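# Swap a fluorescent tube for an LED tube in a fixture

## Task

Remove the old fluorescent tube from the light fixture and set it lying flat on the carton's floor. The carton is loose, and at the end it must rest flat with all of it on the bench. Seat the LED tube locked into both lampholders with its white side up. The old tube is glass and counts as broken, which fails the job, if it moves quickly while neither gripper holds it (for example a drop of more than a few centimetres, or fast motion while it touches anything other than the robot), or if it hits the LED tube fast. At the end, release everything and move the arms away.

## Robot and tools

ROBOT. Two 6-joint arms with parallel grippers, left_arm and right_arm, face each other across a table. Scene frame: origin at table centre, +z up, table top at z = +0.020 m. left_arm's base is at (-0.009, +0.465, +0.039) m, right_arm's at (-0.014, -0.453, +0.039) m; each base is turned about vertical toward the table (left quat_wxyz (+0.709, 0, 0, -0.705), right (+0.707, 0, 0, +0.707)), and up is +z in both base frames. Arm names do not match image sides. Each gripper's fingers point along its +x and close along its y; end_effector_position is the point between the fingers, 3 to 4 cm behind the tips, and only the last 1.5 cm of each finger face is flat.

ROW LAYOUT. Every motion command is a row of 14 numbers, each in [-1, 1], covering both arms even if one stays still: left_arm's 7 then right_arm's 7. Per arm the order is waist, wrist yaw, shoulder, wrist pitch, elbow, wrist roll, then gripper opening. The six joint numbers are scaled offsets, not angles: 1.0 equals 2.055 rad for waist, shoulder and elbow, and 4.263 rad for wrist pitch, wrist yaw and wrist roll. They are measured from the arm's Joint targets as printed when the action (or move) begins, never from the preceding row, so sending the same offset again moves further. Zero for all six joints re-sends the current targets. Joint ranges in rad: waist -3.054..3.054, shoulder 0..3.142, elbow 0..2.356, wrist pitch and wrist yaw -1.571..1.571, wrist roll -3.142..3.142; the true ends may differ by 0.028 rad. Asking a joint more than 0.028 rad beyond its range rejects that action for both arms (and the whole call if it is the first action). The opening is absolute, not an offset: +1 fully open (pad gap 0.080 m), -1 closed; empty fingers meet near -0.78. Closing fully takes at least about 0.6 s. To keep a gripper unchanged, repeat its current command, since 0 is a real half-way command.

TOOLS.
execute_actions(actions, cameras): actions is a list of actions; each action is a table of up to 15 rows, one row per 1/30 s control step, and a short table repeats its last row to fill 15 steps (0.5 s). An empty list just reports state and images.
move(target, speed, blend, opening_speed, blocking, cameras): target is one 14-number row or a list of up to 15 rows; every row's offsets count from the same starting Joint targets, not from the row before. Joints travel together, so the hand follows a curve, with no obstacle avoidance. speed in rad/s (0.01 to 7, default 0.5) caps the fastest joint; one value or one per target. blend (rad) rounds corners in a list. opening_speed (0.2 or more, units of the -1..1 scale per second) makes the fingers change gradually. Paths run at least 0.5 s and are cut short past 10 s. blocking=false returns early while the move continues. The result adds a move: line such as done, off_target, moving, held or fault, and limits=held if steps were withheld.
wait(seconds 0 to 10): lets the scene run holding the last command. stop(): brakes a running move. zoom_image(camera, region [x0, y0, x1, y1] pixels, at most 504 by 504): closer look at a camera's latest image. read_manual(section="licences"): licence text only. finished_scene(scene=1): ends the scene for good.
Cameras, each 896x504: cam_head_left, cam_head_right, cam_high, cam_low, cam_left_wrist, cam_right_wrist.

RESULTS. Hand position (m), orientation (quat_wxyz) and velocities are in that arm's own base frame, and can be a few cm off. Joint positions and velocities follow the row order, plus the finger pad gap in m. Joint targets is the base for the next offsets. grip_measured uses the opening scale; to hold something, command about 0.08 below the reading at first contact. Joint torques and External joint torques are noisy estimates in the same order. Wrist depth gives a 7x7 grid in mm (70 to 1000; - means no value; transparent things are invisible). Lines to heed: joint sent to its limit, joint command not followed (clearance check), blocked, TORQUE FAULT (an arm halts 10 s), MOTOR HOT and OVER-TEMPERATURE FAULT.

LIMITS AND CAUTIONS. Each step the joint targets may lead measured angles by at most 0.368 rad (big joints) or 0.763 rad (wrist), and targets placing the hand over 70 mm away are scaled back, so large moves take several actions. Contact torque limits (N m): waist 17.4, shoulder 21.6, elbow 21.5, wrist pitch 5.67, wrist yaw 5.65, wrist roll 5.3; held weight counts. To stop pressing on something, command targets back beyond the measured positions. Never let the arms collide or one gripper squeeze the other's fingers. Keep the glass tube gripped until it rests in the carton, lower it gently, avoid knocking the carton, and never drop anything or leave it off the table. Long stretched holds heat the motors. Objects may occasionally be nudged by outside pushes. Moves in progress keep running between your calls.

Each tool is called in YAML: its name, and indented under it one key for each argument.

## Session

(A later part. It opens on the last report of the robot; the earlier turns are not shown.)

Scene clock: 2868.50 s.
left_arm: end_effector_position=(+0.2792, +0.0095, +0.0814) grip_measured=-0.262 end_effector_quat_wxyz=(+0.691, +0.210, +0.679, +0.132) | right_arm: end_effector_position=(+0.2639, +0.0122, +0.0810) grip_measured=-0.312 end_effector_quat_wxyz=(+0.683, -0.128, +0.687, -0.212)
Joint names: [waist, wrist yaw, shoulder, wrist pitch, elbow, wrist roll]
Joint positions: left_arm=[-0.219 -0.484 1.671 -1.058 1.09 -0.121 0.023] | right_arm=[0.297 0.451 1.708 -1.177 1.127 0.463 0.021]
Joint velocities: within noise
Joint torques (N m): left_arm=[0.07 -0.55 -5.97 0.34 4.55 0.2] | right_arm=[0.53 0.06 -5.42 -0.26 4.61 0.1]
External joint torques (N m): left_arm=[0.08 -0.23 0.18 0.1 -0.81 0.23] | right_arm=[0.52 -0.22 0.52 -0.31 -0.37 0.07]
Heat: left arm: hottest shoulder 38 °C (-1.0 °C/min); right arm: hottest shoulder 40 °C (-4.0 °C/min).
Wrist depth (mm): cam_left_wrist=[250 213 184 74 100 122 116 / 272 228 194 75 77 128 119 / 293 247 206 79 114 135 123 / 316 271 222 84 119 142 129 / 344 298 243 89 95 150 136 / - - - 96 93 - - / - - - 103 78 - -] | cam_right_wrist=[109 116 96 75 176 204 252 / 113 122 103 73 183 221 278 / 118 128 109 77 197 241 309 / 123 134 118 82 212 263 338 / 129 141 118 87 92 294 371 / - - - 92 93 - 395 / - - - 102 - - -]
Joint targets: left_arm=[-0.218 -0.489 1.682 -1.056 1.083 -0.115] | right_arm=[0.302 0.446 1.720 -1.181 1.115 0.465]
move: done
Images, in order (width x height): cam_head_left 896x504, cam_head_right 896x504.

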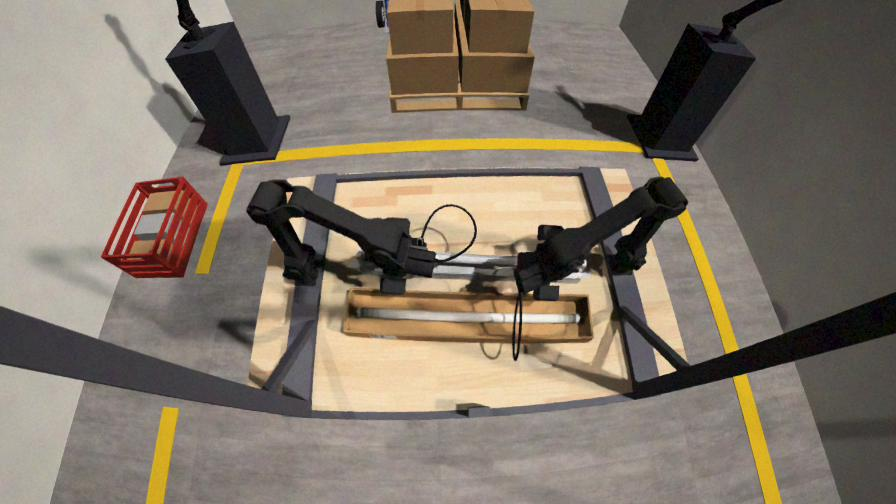

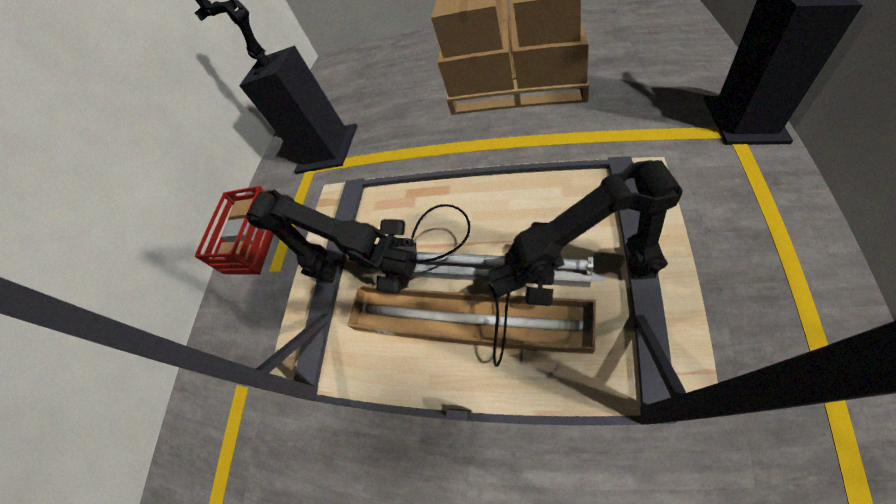

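move:
  target: [0,0,0.0023,0.0047,-0.0074,0,-0.45,0,0,0.0023,0.0046,-0.0073,0,-0.45]
  speed: 0.04
  cameras: ["cam_head_right","cam_head_left","cam_left_wrist","cam_right_wrist"]

zoom_image:
  camera: "cam_head_right"
  region: [575, 245, 605, 285]

Scene clock: 2872.80 s.
left_arm: end_effector_position=(+0.2792, +0.0096, +0.0767) grip_measured=-0.262 end_effector_quat_wxyz=(+0.691, +0.210, +0.679, +0.132) | right_arm: end_effector_position=(+0.2639, +0.0121, +0.0782) grip_measured=-0.312 end_effector_quat_wxyz=(+0.685, -0.128, +0.685, -0.212)
Joint names: [waist, wrist yaw, shoulder, wrist pitch, elbow, wrist roll]
Joint positions: left_arm=[-0.219 -0.484 1.677 -1.037 1.076 -0.121 0.023] | right_arm=[0.298 0.453 1.709 -1.163 1.116 0.463 0.021]
Joint velocities: within noise
Joint torques (N m): left_arm=[0.06 -0.54 -6.04 0.31 4.31 0.2] | right_arm=[0.46 0.08 -5.12 0.11 4.05 0.11]
External joint torques (N m): left_arm=[0.08 -0.24 0.08 0.1 -0.94 0.22] | right_arm=[0.43 -0.2 0.82 0.08 -0.88 0.09]
Heat: left arm: hottest shoulder 37 °C (-2.0 °C/min); right arm: hottest shoulder 40 °C (-4.0 °C/min).
Wrist depth (mm): cam_left_wrist=[241 205 178 73 96 118 112 / 263 221 187 75 78 124 116 / 287 241 201 79 79 130 120 / 309 261 215 84 111 137 125 / 335 289 237 89 93 147 132 / - - - 96 93 - - / - - - 103 78 - -] | cam_right_wrist=[- 114 95 75 173 201 249 / 111 121 102 74 180 216 273 / 116 126 106 77 193 236 302 / 121 131 117 82 209 258 334 / 127 139 115 87 92 288 368 / - - - 91 93 - 395 / - - - 101 - - -]
Joint targets: left_arm=[-0.218 -0.489 1.686 -1.036 1.068 -0.115] | right_arm=[0.302 0.446 1.724 -1.161 1.100 0.465]
move: done
Images, in order (width x height): cam_head_left 896x504, cam_head_right 896x504, cam_left_wrist 896x504, cam_right_wrist 896x504.

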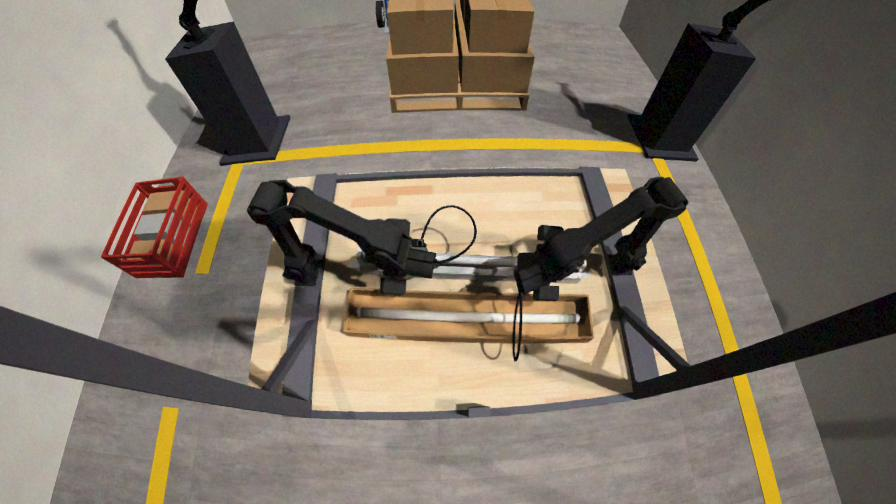

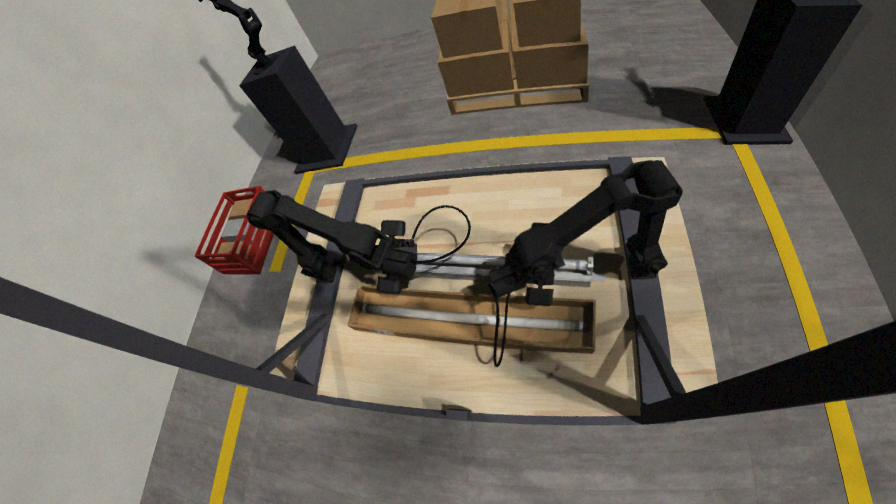

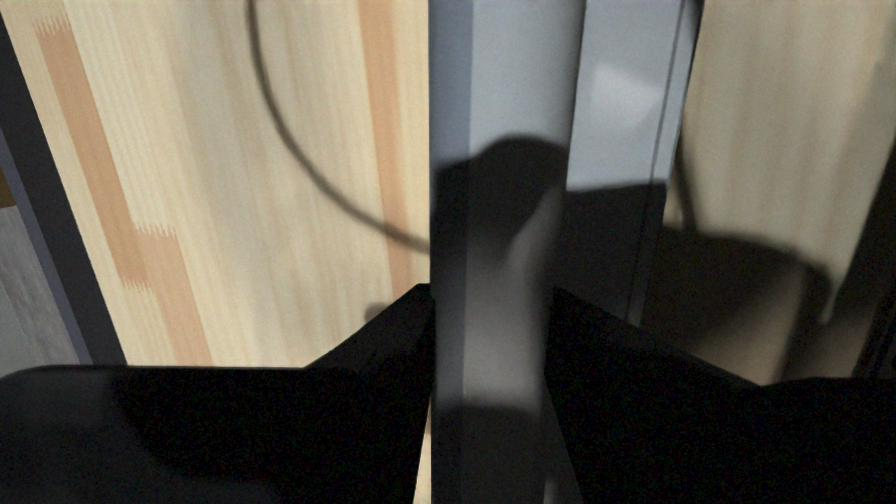

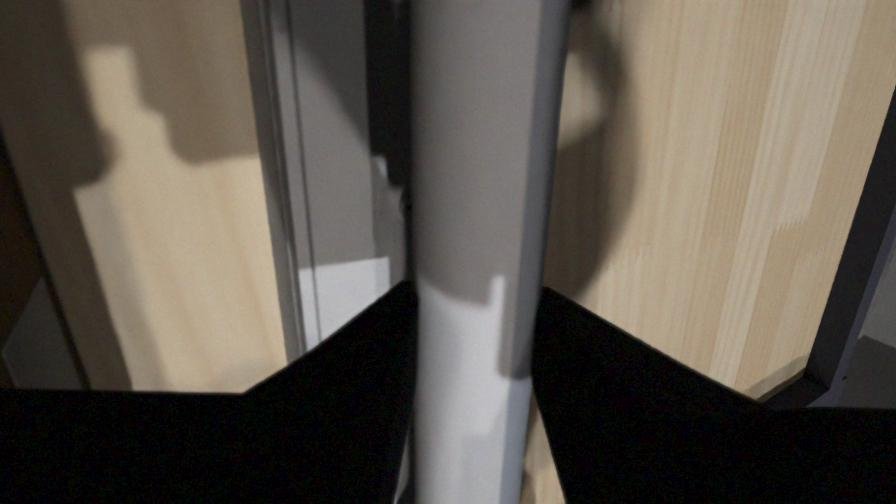

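Scaled by 12.600 from the camera's 896x504 image, which has a finer 1280x720 frame.

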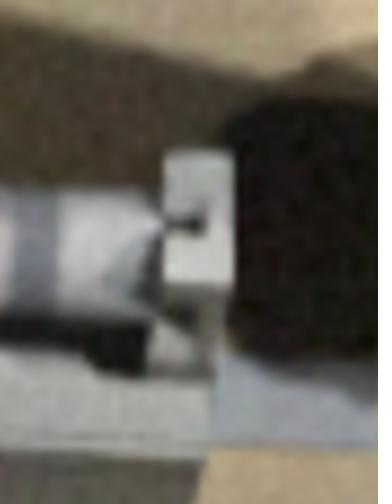

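move:
  target: [0,0,0.0014,0.0028,-0.0044,0,-0.45,0,0,0.0005,0.0009,-0.0015,0,-0.45]
  speed: 0.04
  cameras: ["cam_head_right","cam_low"]

zoom_image:
  camera: "cam_low"
  region: [325, 235, 355, 265]

zoom_image:
  camera: "cam_low"
  region: [540, 235, 570, 265]

Scene clock: 2881.70 s.
left_arm: end_effector_position=(+0.2790, +0.0102, +0.0758) grip_measured=-0.262 end_effector_quat_wxyz=(+0.691, +0.211, +0.678, +0.133) | right_arm: end_effector_position=(+0.2639, +0.0121, +0.0779) grip_measured=-0.312 end_effector_quat_wxyz=(+0.685, -0.129, +0.685, -0.212)
Joint names: [waist, wrist yaw, shoulder, wrist pitch, elbow, wrist roll]
Joint positions: left_arm=[-0.219 -0.488 1.677 -1.033 1.072 -0.121 0.023] | right_arm=[0.298 0.454 1.709 -1.161 1.115 0.463 0.021]
Joint velocities: within noise
Joint torques (N m): left_arm=[0.07 -0.38 -5.65 0.76 3.74 0.19] | right_arm=[0.3 -0.01 -5.04 0.24 3.7 0.12]
External joint torques (N m): left_arm=[0.09 -0.07 0.45 0.52 -1.53 0.22] | right_arm=[0.3 -0.29 0.88 0.22 -1.2 0.1]
Heat: left arm: hottest shoulder 37 °C (-2.0 °C/min); right arm: hottest shoulder 39 °C (-6.0 °C/min).
Wrist depth (mm): cam_left_wrist=[243 207 178 73 96 118 112 / 264 223 190 75 78 124 116 / 289 242 201 79 79 130 121 / 308 264 216 84 111 137 125 / 336 291 238 89 93 146 131 / - - - 96 93 - - / - - - 103 77 - -] | cam_right_wrist=[- 114 95 75 173 201 248 / 111 121 102 74 181 217 273 / 116 126 107 77 194 237 303 / 121 131 117 82 208 259 332 / 127 138 116 87 92 288 369 / - - - 91 93 - 395 / - - - 101 - - -]
Joint targets: left_arm=[-0.218 -0.489 1.689 -1.024 1.059 -0.115] | right_arm=[0.302 0.446 1.725 -1.158 1.097 0.465]
move: done
Images, in order (width x height): cam_head_right 896x504, cam_low 896x504.

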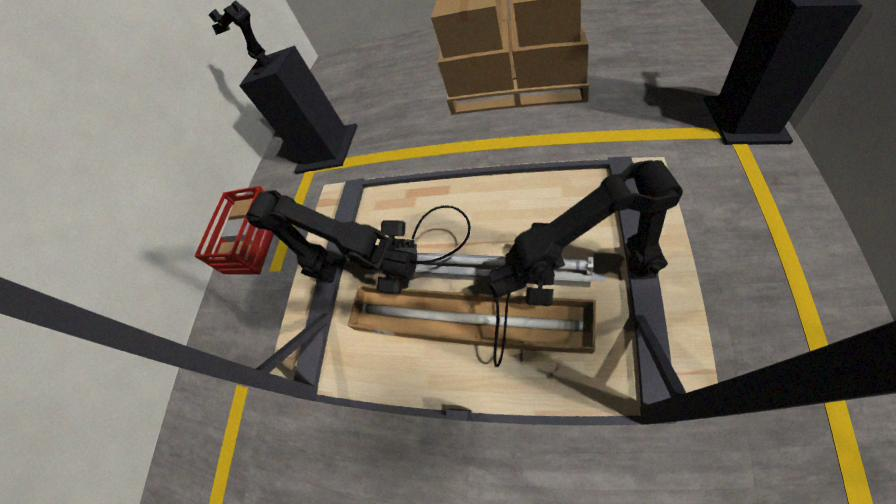

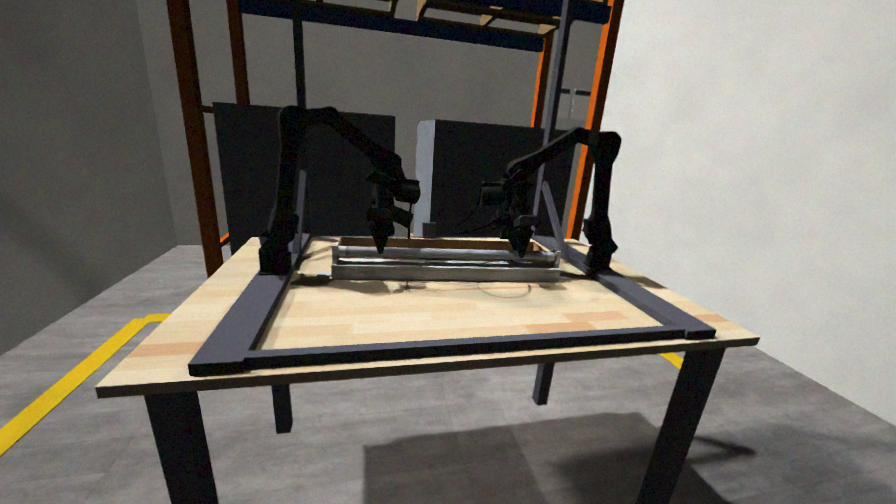

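Scaled by 16.800 from the camera's 896x504 image, which has a finer 1280x720 frame.

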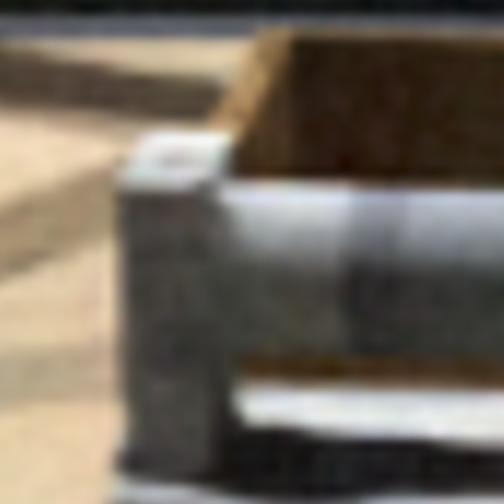

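Scaled by 16.800 from the camera's 896x504 image, which has a finer 1280x720 frame.

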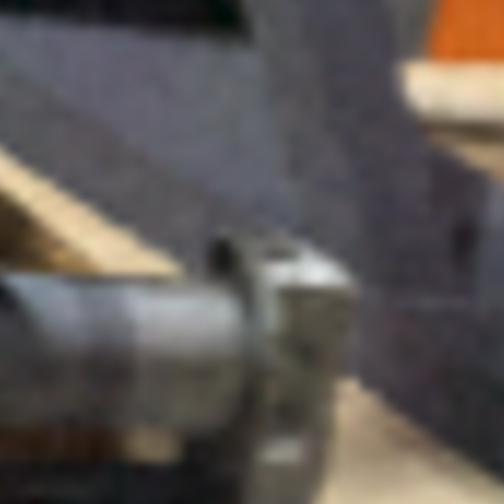

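move:
  target:
    - [0.0687,0.0540,-0.0204,-0.0018,0.0202,0.0354,-0.45,-0.0658,-0.0445,-0.0588,0.0183,-0.0171,-0.0404,-0.45]
    - [0.1495,0.1153,-0.0122,-0.0103,0.0412,0.0740,-0.45,-0.1492,-0.1034,-0.0881,0.0301,-0.0347,-0.0828,-0.45]
  speed: 0.2
  blend: 0.02
  cameras: ["cam_left_wrist","cam_right_wrist","cam_low"]

Scene clock: 2977.33 s.
left_arm: end_effector_position=(+0.2804, +0.0240, +0.0795) grip_measured=-0.262 end_effector_quat_wxyz=(+0.702, +0.039, +0.710, -0.039) | right_arm: end_effector_position=(+0.2626, -0.0018, +0.0812) grip_measured=-0.312 end_effector_quat_wxyz=(+0.714, +0.039, +0.697, -0.044)
Joint names: [waist, wrist yaw, shoulder, wrist pitch, elbow, wrist roll]
Joint positions: left_arm=[0.084 -0.002 1.652 -1.066 1.135 0.195 0.023] | right_arm=[-0.002 0.009 1.55 -1.034 1.037 0.116 0.021]
Joint velocities: within noise
Joint torques (N m): left_arm=[0.43 0.24 -5.78 0.16 6.45 0.2] | right_arm=[-0.16 -0.13 -6.72 0.63 5.1 -0.1]
External joint torques (N m): left_arm=[0.4 0.24 0.32 -0.18 0.95 0.2] | right_arm=[-0.13 -0.14 -1.5 0.27 -0.28 -0.1]
Heat: left arm: hottest shoulder 35 °C (-1.0 °C/min); right arm: hottest shoulder 35 °C (-1.0 °C/min).
Wrist depth (mm): cam_left_wrist=[140 139 140 74 107 142 117 / 146 147 148 75 77 151 116 / 156 156 157 79 121 159 128 / 166 167 167 84 133 169 150 / 177 178 175 89 95 172 157 / - - - 96 93 - - / - - - 105 78 - -] | cam_right_wrist=[- 137 139 76 108 142 143 / - 144 146 74 79 151 151 / - 146 154 77 120 160 161 / 156 157 166 82 164 170 171 / - 145 172 87 92 181 182 / - - - 91 93 - 192 / - - - 101 - - -]
Joint targets: left_arm=[0.089 0.003 1.664 -1.068 1.144 0.200] | right_arm=[-0.005 0.005 1.544 -1.029 1.025 0.112]
move: done
Images, in order (width x height): cam_low 896x504, cam_left_wrist 896x504, cam_right_wrist 896x504.

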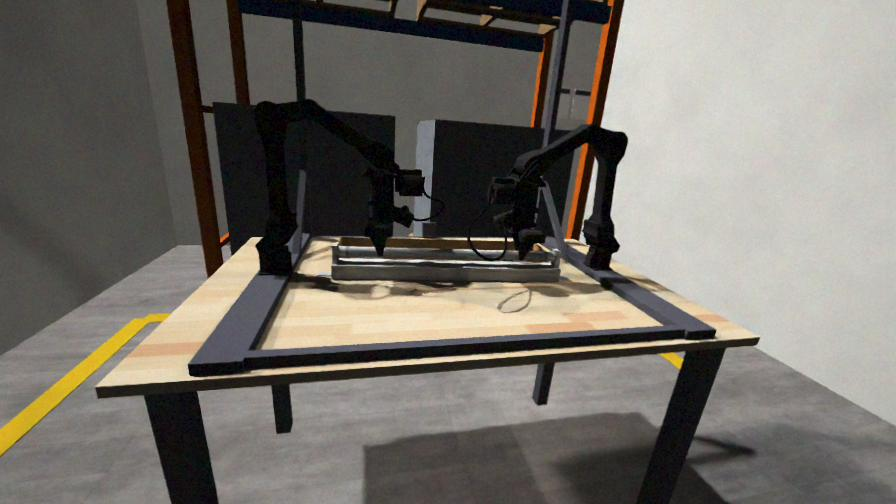

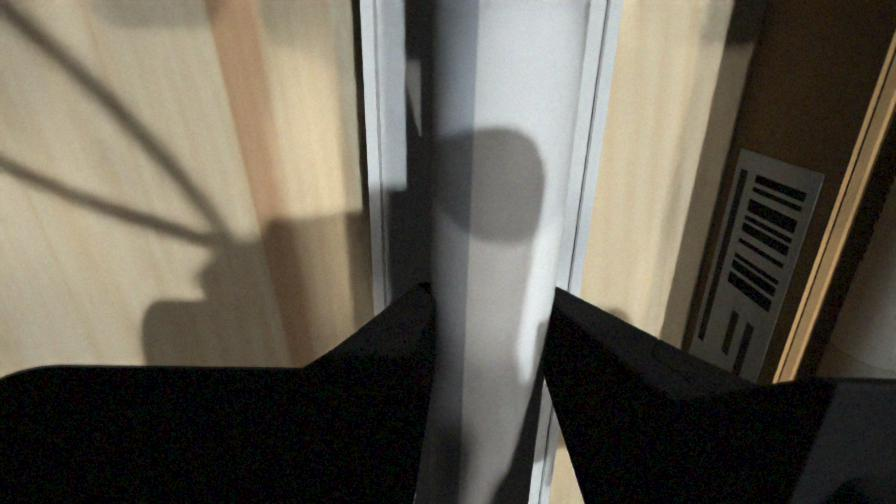

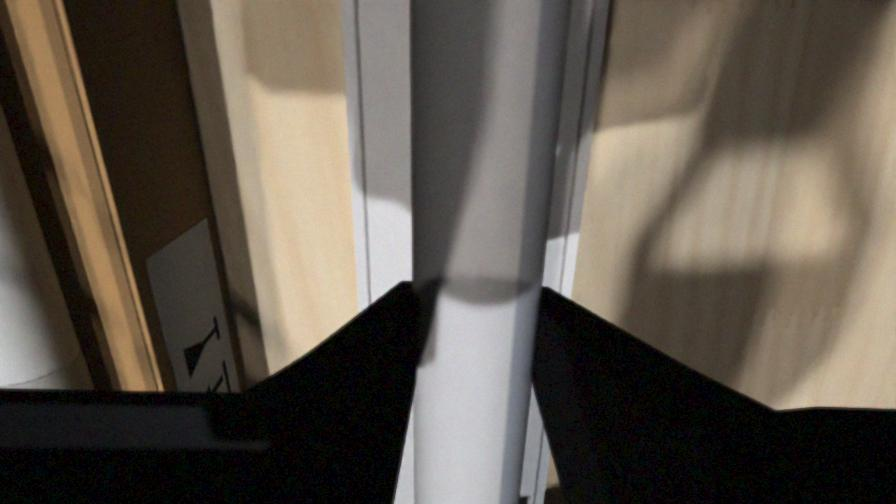

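move:
  target:
    - [0.0759,0.0572,0.0380,-0.0181,0.0294,0.0393,-0.45,-0.0866,-0.0612,0.0085,0.0016,-0.0083,-0.0422,-0.45]
    - [0.1392,0.1072,0.1012,-0.0457,0.0667,0.0816,-0.45,-0.1655,-0.1193,0.0477,-0.0084,-0.0019,-0.0877,-0.45]
  speed: 0.2
  blend: 0.02
  cameras: ["cam_low","cam_high"]

Scene clock: 3028.57 s.
left_arm: end_effector_position=(+0.2811, +0.0379, +0.0756) grip_measured=-0.262 end_effector_quat_wxyz=(+0.665, -0.146, +0.698, -0.222) | right_arm: end_effector_position=(+0.2603, -0.0155, +0.0771) grip_measured=-0.312 end_effector_quat_wxyz=(+0.701, +0.218, +0.664, +0.140)
Joint names: [waist, wrist yaw, shoulder, wrist pitch, elbow, wrist roll]
Joint positions: left_arm=[0.368 0.453 1.858 -1.262 1.27 0.545 0.023] | right_arm=[-0.343 -0.505 1.63 -1.061 1.019 -0.256 0.021]
Joint velocities: within noise
Joint torques (N m): left_arm=[0.62 0.6 -6.77 -0.11 6.15 0.13] | right_arm=[-0.07 -0.21 -4.77 -0.1 6.44 -0.26]
External joint torques (N m): left_arm=[0.58 0.3 0.3 0.01 1.22 0.1] | right_arm=[-0.06 0.1 0.7 -0.29 1.34 -0.23]
Heat: left arm: hottest shoulder 37 °C (+2.0 °C/min); right arm: hottest shoulder 37 °C (+2.0 °C/min).
Wrist depth (mm): cam_left_wrist=[103 111 93 73 158 171 213 / 107 116 99 75 77 183 224 / 112 121 106 79 171 201 355 / 117 128 114 84 178 243 400 / 122 135 125 89 93 261 - / - - - 96 93 - - / - - - 105 78 - -] | cam_right_wrist=[199 171 151 - 97 115 108 / 205 183 156 74 99 122 116 / 219 197 166 78 107 129 118 / 338 232 175 83 111 135 122 / - 249 165 87 92 142 128 / - - - 91 93 - 132 / - - - 100 - - -]
Joint targets: left_arm=[0.375 0.460 1.872 -1.263 1.281 0.548] | right_arm=[-0.345 -0.503 1.642 -1.065 1.022 -0.262]
move: done
Images, in order (width x height): cam_high 896x504, cam_low 896x504.

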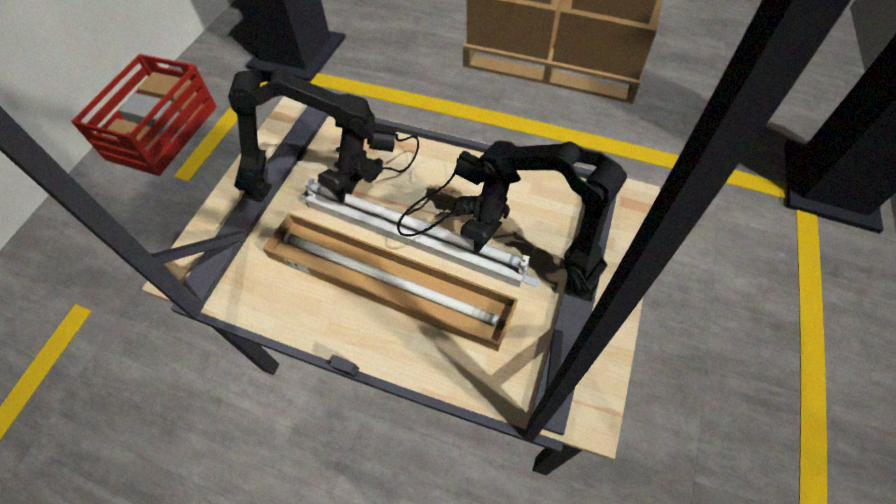

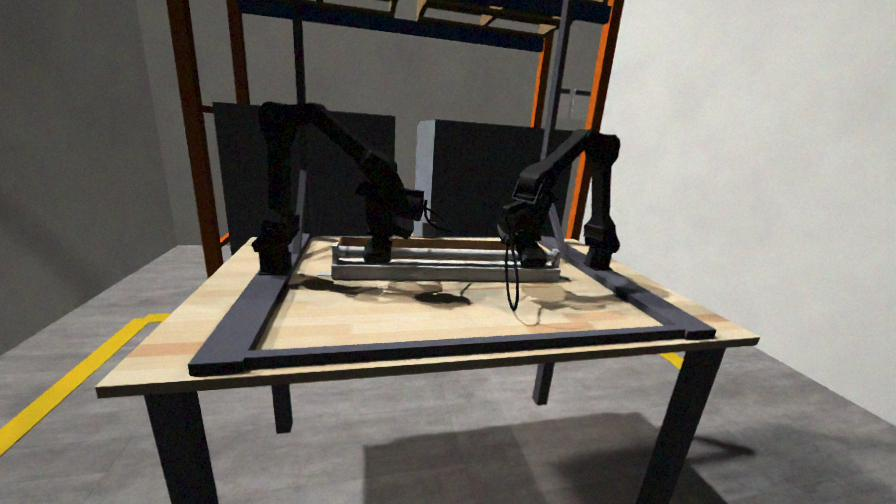

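move:
  target: [0.0484,0.0401,0.0827,-0.0378,0.0438,0.0483,-0.45,-0.0637,-0.0503,0.0681,-0.0218,0.0146,-0.0530,-0.45]
  speed: 0.2
  cameras: ["cam_left_wrist","cam_right_wrist","cam_head_left","cam_head_right","cam_low"]

Scene clock: 3034.60 s.
left_arm: end_effector_position=(+0.2815, +0.0438, +0.0714) grip_measured=-0.262 end_effector_quat_wxyz=(+0.630, -0.230, +0.675, -0.308) | right_arm: end_effector_position=(+0.2596, -0.0211, +0.0729) grip_measured=-0.312 end_effector_quat_wxyz=(+0.677, +0.300, +0.632, +0.229)
Joint names: [waist, wrist yaw, shoulder, wrist pitch, elbow, wrist roll]
Joint positions: left_arm=[0.465 0.617 2.024 -1.424 1.36 0.752 0.023] | right_arm=[-0.471 -0.718 1.769 -1.156 1.048 -0.48 0.021]
Joint velocities: within noise
Joint torques (N m): left_arm=[0.94 0.99 -6.99 -0.4 5.64 0.12] | right_arm=[-0.41 -0.39 -5.43 -0.28 6.06 -0.32]
External joint torques (N m): left_arm=[0.92 0.63 0.85 0.08 1.17 0.08] | right_arm=[-0.43 0.02 0.54 -0.16 1.51 -0.28]
Heat: left arm: hottest shoulder 37 °C (+2.0 °C/min); right arm: hottest shoulder 37 °C (+2.0 °C/min).
Wrist depth (mm): cam_left_wrist=[- 99 88 72 151 240 - / - 103 93 75 76 262 - / 101 109 97 79 173 - - / 105 116 108 85 185 - - / 107 122 112 89 95 471 - / - - - 96 93 - - / - - - 105 78 - -] | cam_right_wrist=[- 232 157 - 95 88 101 / - 247 196 75 82 93 105 / - 262 210 78 104 97 109 / - - 221 82 106 115 110 / - - 231 87 93 124 110 / - - - 91 92 - 117 / - - - 101 - - -]
Joint targets: left_arm=[0.475 0.631 2.042 -1.424 1.371 0.754] | right_arm=[-0.476 -0.718 1.782 -1.158 1.052 -0.488]
move: done
Images, in order (width x height): cam_head_left 896x504, cam_head_right 896x504, cam_low 896x504, cam_left_wrist 896x504, cam_right_wrist 896x504.

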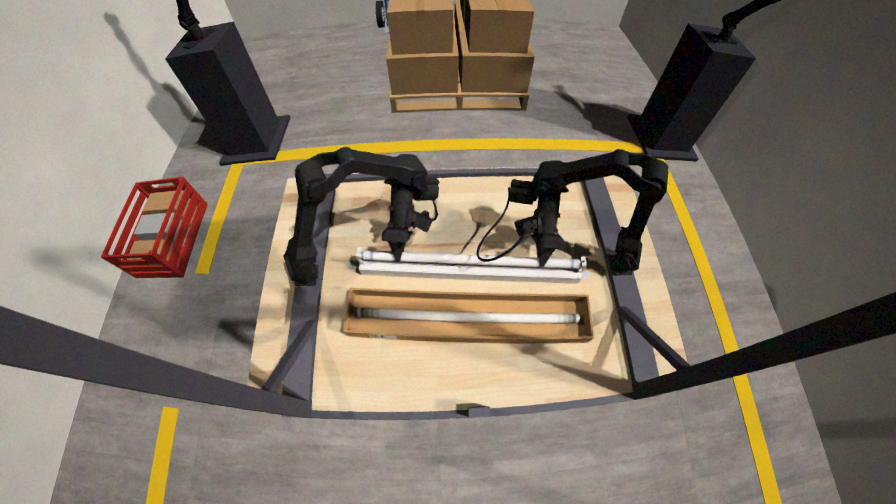

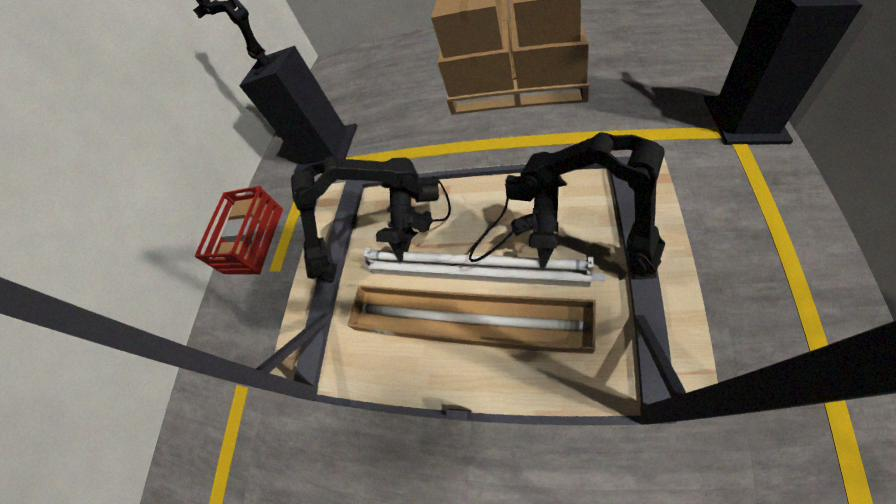

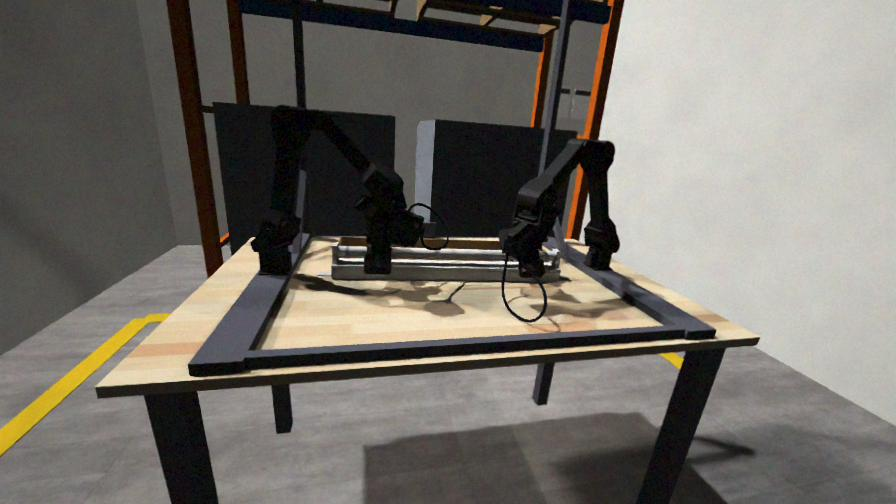

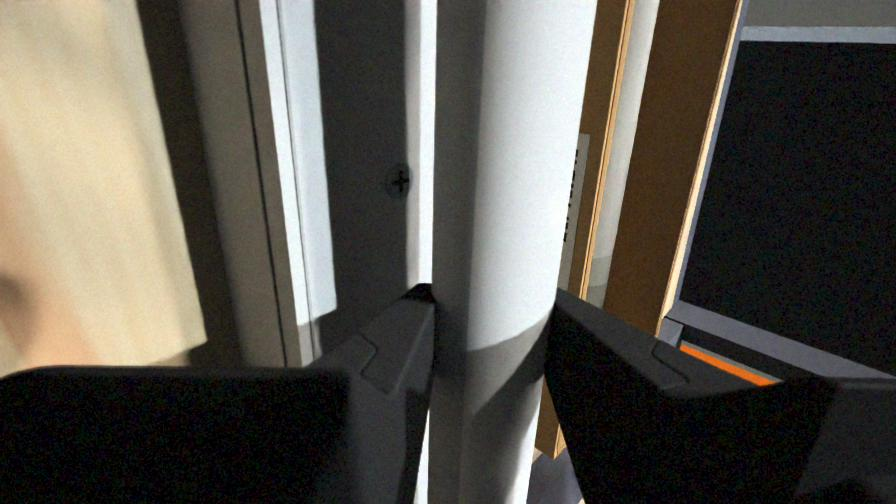

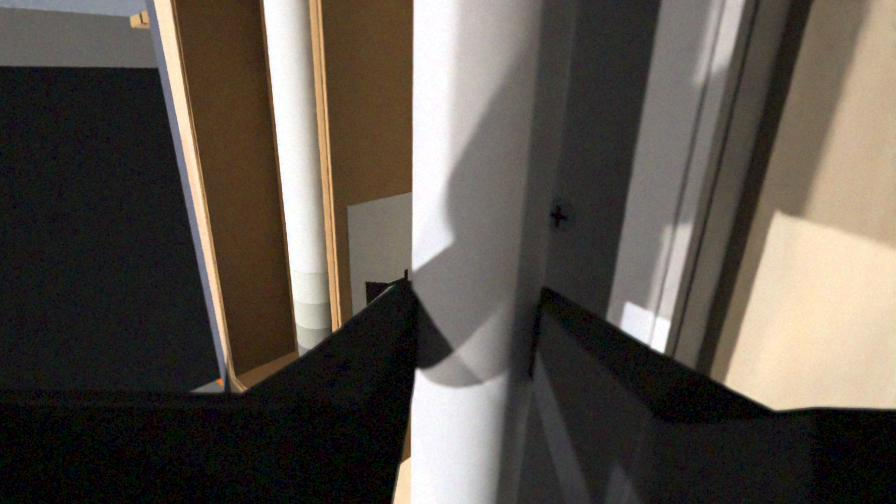

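move:
  target:
    - [0,0,0,0,0,0,-0.15,0,0,0,0,0,0,-0.20]
    - [0.02706,-0.00657,0.01022,-0.03207,0.06024,0.01382,-0.15,-0.03538,0.00589,0.00316,-0.03631,0.04968,-0.02116,-0.20]
    - [-0.02993,-0.0448,-0.08078,0.0061,0.01363,-0.03941,-0.15,0.03942,0.05501,-0.06959,-0.01267,0.03552,0.03777,-0.20]
    - [-0.18759,-0.14731,-0.19757,0.05313,-0.06131,-0.12996,0.1,0.2292,0.1696,-0.12944,-0.00023,0.0365,0.14075,0.05]
  speed: [0.2,0.2,0.5,0.5]
  cameras: ["cam_left_wrist","cam_right_wrist"]

Scene clock: 3090.50 s.
left_arm: end_effector_position=(+0.2832, +0.0247, +0.1093) grip_measured=+0.096 end_effector_quat_wxyz=(+0.697, +0.035, +0.714, -0.044) | right_arm: end_effector_position=(+0.2607, -0.0024, +0.1094) grip_measured=+0.047 end_effector_quat_wxyz=(+0.710, +0.041, +0.702, -0.042)
Joint names: [waist, wrist yaw, shoulder, wrist pitch, elbow, wrist roll]
Joint positions: left_arm=[0.091 0.009 1.649 -1.2 1.253 0.204 0.039] | right_arm=[-0.008 0.002 1.529 -1.161 1.131 0.108 0.037]
Joint velocities: within noise
Joint torques (N m): left_arm=[-0.23 -0.21 -9.27 0.45 4.61 -0.13] | right_arm=[0.31 0.13 -7.54 0.43 6.02 0.14]
External joint torques (N m): left_arm=[-0.21 -0.22 -3 0.15 -1.02 -0.13] | right_arm=[0.32 0.12 -2.39 0.08 0.55 0.14]
Heat: left arm: hottest shoulder 37 °C (+0.0 °C/min); right arm: hottest shoulder 37 °C (+0.0 °C/min).
Wrist depth (mm): cam_left_wrist=[162 165 166 98 136 167 149 / 172 173 175 104 175 176 158 / 183 185 186 109 186 171 168 / 195 197 199 117 202 183 180 / 209 210 96 124 104 198 198 / - - - 135 93 - 223 / - - - 149 248 - -] | cam_right_wrist=[158 158 163 95 163 167 168 / 167 158 173 101 172 176 179 / 172 158 184 105 184 187 188 / 169 171 194 112 197 199 201 / 175 189 77 121 106 211 214 / - - - 131 85 - 227 / - - - 141 - - -]
Joint targets: left_arm=[0.089 0.003 1.636 -1.198 1.245 0.200] | right_arm=[-0.005 0.005 1.516 -1.159 1.127 0.112]
move: done
Images, in order (width x height): cam_left_wrist 896x504, cam_right_wrist 896x504.

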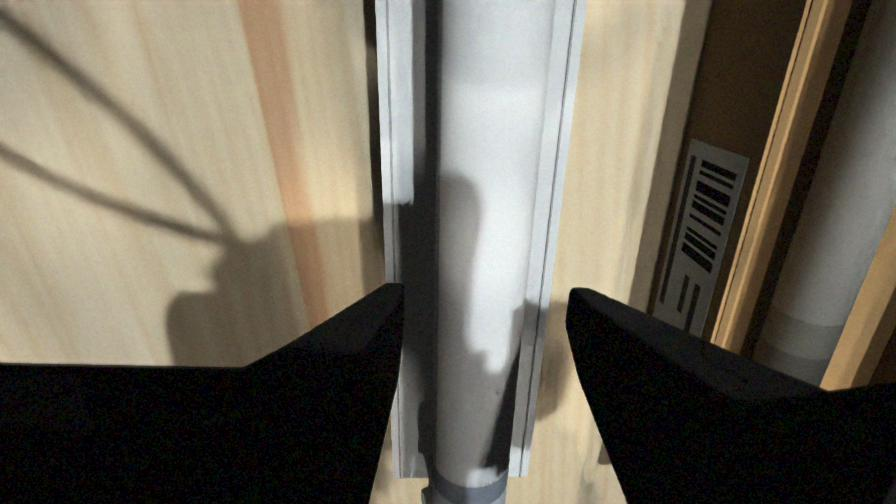

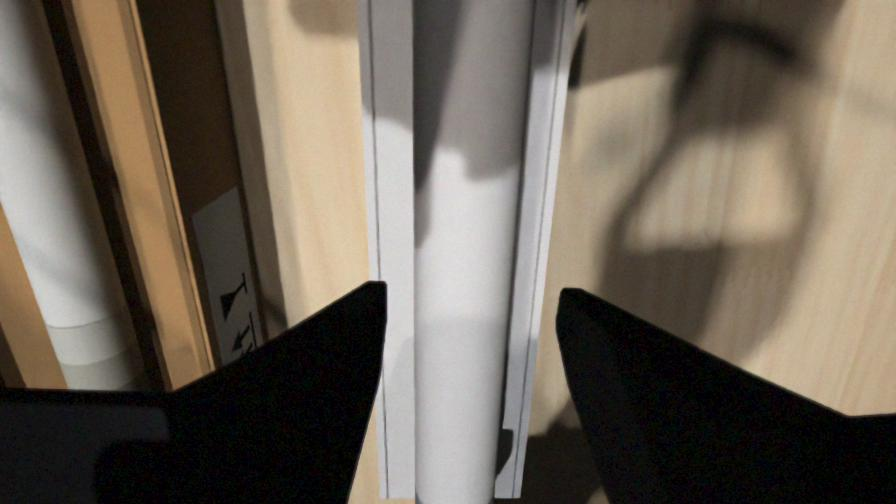

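move:
  target:
    - [-0.00438,-0.00211,0.01372,0.03038,-0.04929,-0.00211,0.1,0.00292,0.00141,0.01363,0.03042,-0.04944,0.00141,0.05]
    - [-0.00438,-0.00211,0.01372,0.03038,-0.04929,-0.00211,-0.45,0.00292,0.00141,0.01363,0.03042,-0.04944,0.00141,-0.45]
  speed: 0.25
  opening_speed: 0.8
  cameras: ["cam_left_wrist","cam_right_wrist"]

Scene clock: 3109.47 s.
left_arm: end_effector_position=(+0.2840, +0.0234, +0.0831) grip_measured=-0.273 end_effector_quat_wxyz=(+0.705, +0.039, +0.707, -0.040) | right_arm: end_effector_position=(+0.2618, -0.0017, +0.0831) grip_measured=-0.322 end_effector_quat_wxyz=(+0.718, +0.039, +0.694, -0.043)
Joint names: [waist, wrist yaw, shoulder, wrist pitch, elbow, wrist roll]
Joint positions: left_arm=[0.082 0 1.653 -1.071 1.151 0.194 0.023] | right_arm=[-0.001 0.008 1.537 -1.031 1.031 0.114 0.021]
Joint velocities: within noise
Joint torques (N m): left_arm=[-0.25 -0.22 -6.03 0.5 4.58 -0.11] | right_arm=[0.22 0.17 -4.98 0.51 5.99 0.12]
External joint torques (N m): left_arm=[-0.24 -0.23 0.15 0.17 -0.95 -0.11] | right_arm=[0.24 0.16 0.2 0.12 0.54 0.12]
Heat: left arm: hottest shoulder 38 °C (+2.0 °C/min); right arm: hottest shoulder 37 °C (+0.0 °C/min).
Wrist depth (mm): cam_left_wrist=[143 143 144 77 82 146 116 / 150 151 152 79 118 153 122 / 159 160 161 84 128 162 134 / 170 170 171 88 137 171 155 / 180 182 179 93 100 171 159 / - - - 100 - - - / - - - 109 77 - -] | cam_right_wrist=[- 139 141 - 77 144 145 / - 145 148 76 117 153 153 / - 154 156 79 122 161 162 / 157 145 168 84 166 171 173 / 168 144 174 89 93 182 184 / - - - 93 92 - 194 / - - - 102 - - -]
Joint targets: left_arm=[0.080 -0.006 1.664 -1.068 1.144 0.191] | right_arm=[0.001 0.011 1.544 -1.029 1.025 0.118]
move: done
Images, in order (width x height): cam_left_wrist 896x504, cam_right_wrist 896x504.

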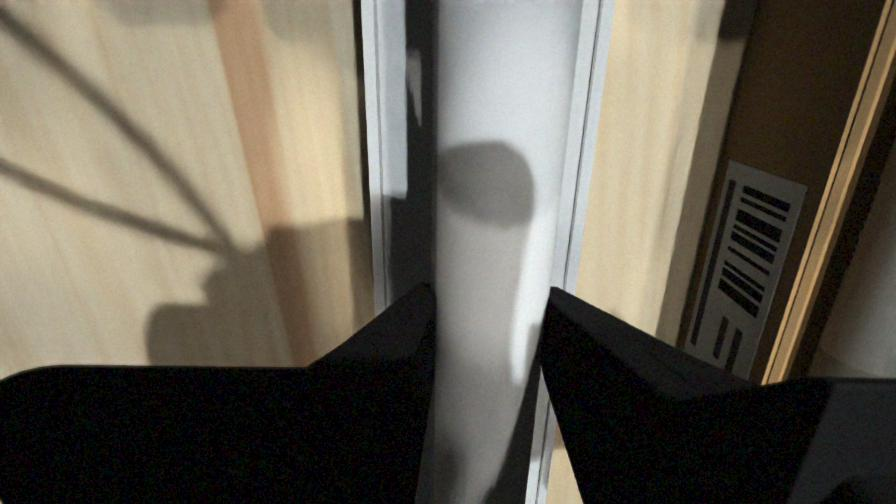

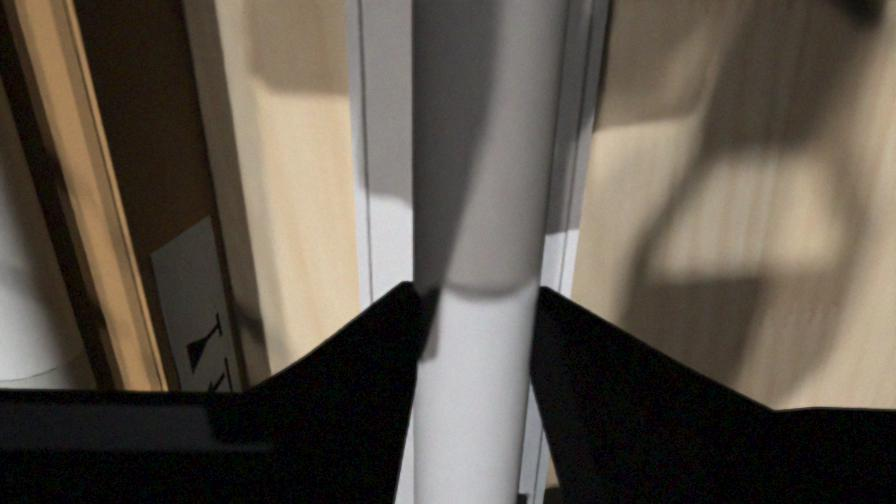

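move:
  target:
    - [0.0803,0.05935,0.03796,-0.01806,0.02944,0.0414,-0.45,-0.08954,-0.06263,0.00852,0.00164,-0.00827,-0.04363,-0.45]
    - [0.09294,0.06934,0.05061,-0.0236,0.03689,0.04987,-0.45,-0.1053,-0.07424,0.01635,-0.00038,-0.00701,-0.05273,-0.45]
  speed: 0.2
  blend: 0.02
  cameras: ["cam_left_wrist","cam_right_wrist","cam_head_left","cam_head_right"]

Scene clock: 3131.97 s.
left_arm: end_effector_position=(+0.2837, +0.0327, +0.0812) grip_measured=-0.273 end_effector_quat_wxyz=(+0.690, -0.072, +0.705, -0.151) | right_arm: end_effector_position=(+0.2611, -0.0104, +0.0814) grip_measured=-0.322 end_effector_quat_wxyz=(+0.714, +0.145, +0.682, +0.068)
Joint names: [waist, wrist yaw, shoulder, wrist pitch, elbow, wrist roll]
Joint positions: left_arm=[0.267 0.292 1.749 -1.165 1.219 0.399 0.023] | right_arm=[-0.214 -0.305 1.56 -1.033 1.019 -0.103 0.021]
Joint velocities: within noise
Joint torques (N m): left_arm=[0.4 0.14 -5.44 -0.04 5.19 0.2] | right_arm=[-0.27 -0.12 -3.91 0.44 5.45 -0.11]
External joint torques (N m): left_arm=[0.42 -0.06 1.26 -0.16 -0.12 0.18] | right_arm=[-0.28 0.07 1.34 0.11 0.12 -0.09]
Heat: left arm: hottest shoulder 37 °C (+1.0 °C/min); right arm: hottest shoulder 35 °C (-2.0 °C/min).
Wrist depth (mm): cam_left_wrist=[117 123 129 76 158 144 164 / 123 130 136 79 170 147 196 / 129 137 143 84 181 165 205 / 134 145 151 88 189 176 215 / 142 152 161 93 100 200 233 / - - - 100 - - - / - - - 109 77 - -] | cam_right_wrist=[151 130 158 - 101 129 122 / 159 145 165 76 107 135 127 / 201 151 176 79 113 142 133 / 212 176 183 84 121 149 138 / 225 188 166 89 93 156 145 / - - - 93 92 - 151 / - - - 103 - - -]
Joint targets: left_arm=[0.271 0.289 1.768 -1.169 1.219 0.404] | right_arm=[-0.215 -0.305 1.578 -1.031 1.011 -0.107]
move: done
Images, in order (width x height): cam_head_left 896x504, cam_head_right 896x504, cam_left_wrist 896x504, cam_right_wrist 896x504.

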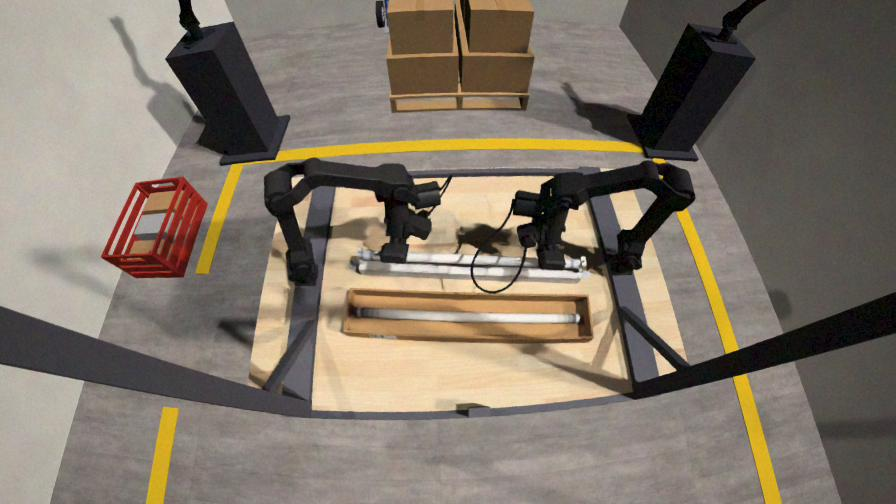

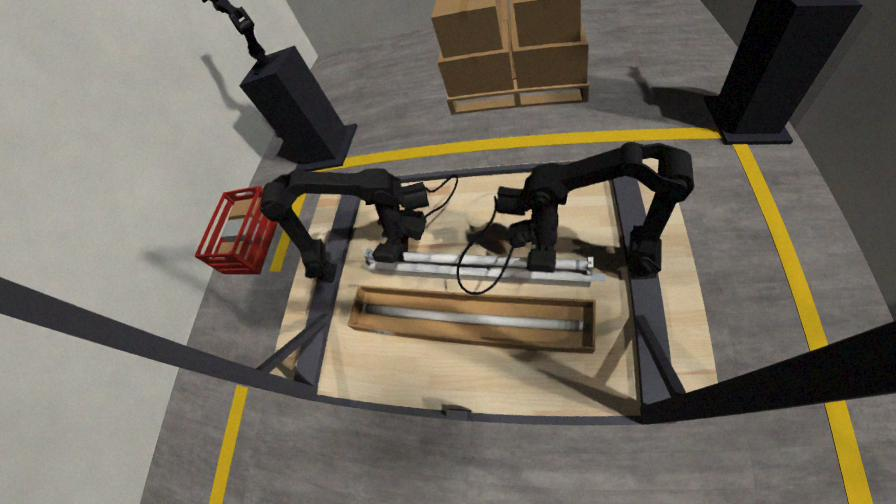

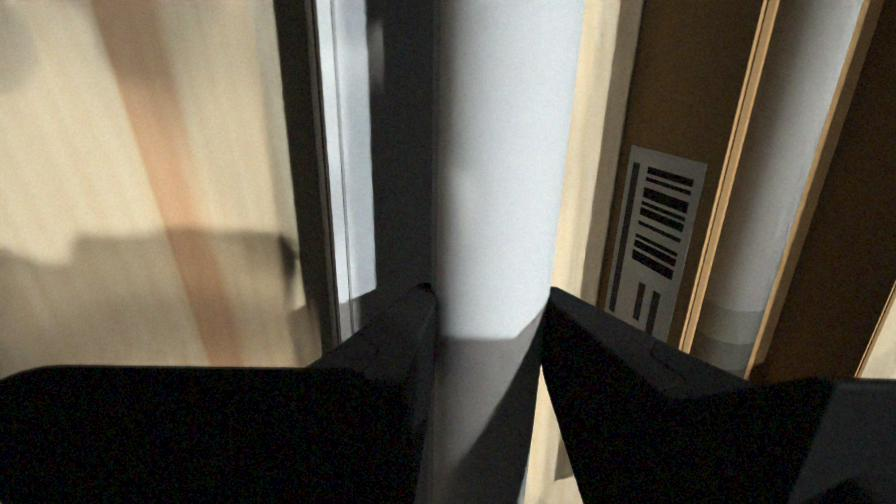

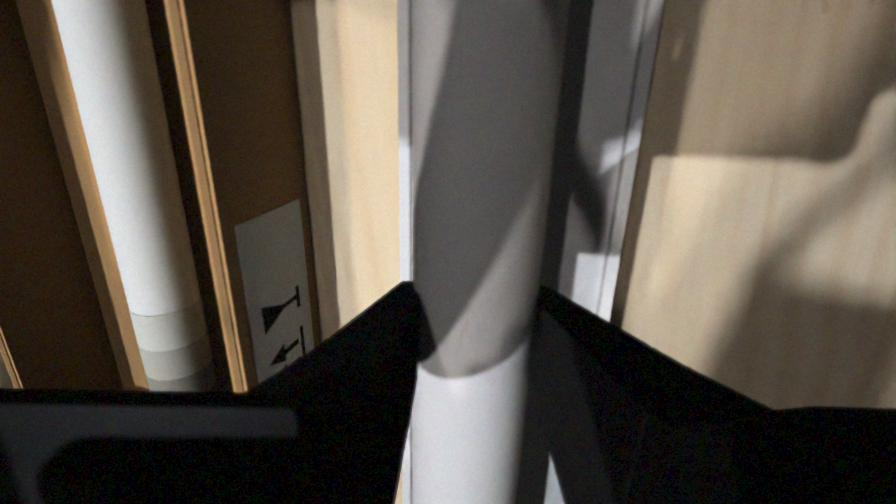

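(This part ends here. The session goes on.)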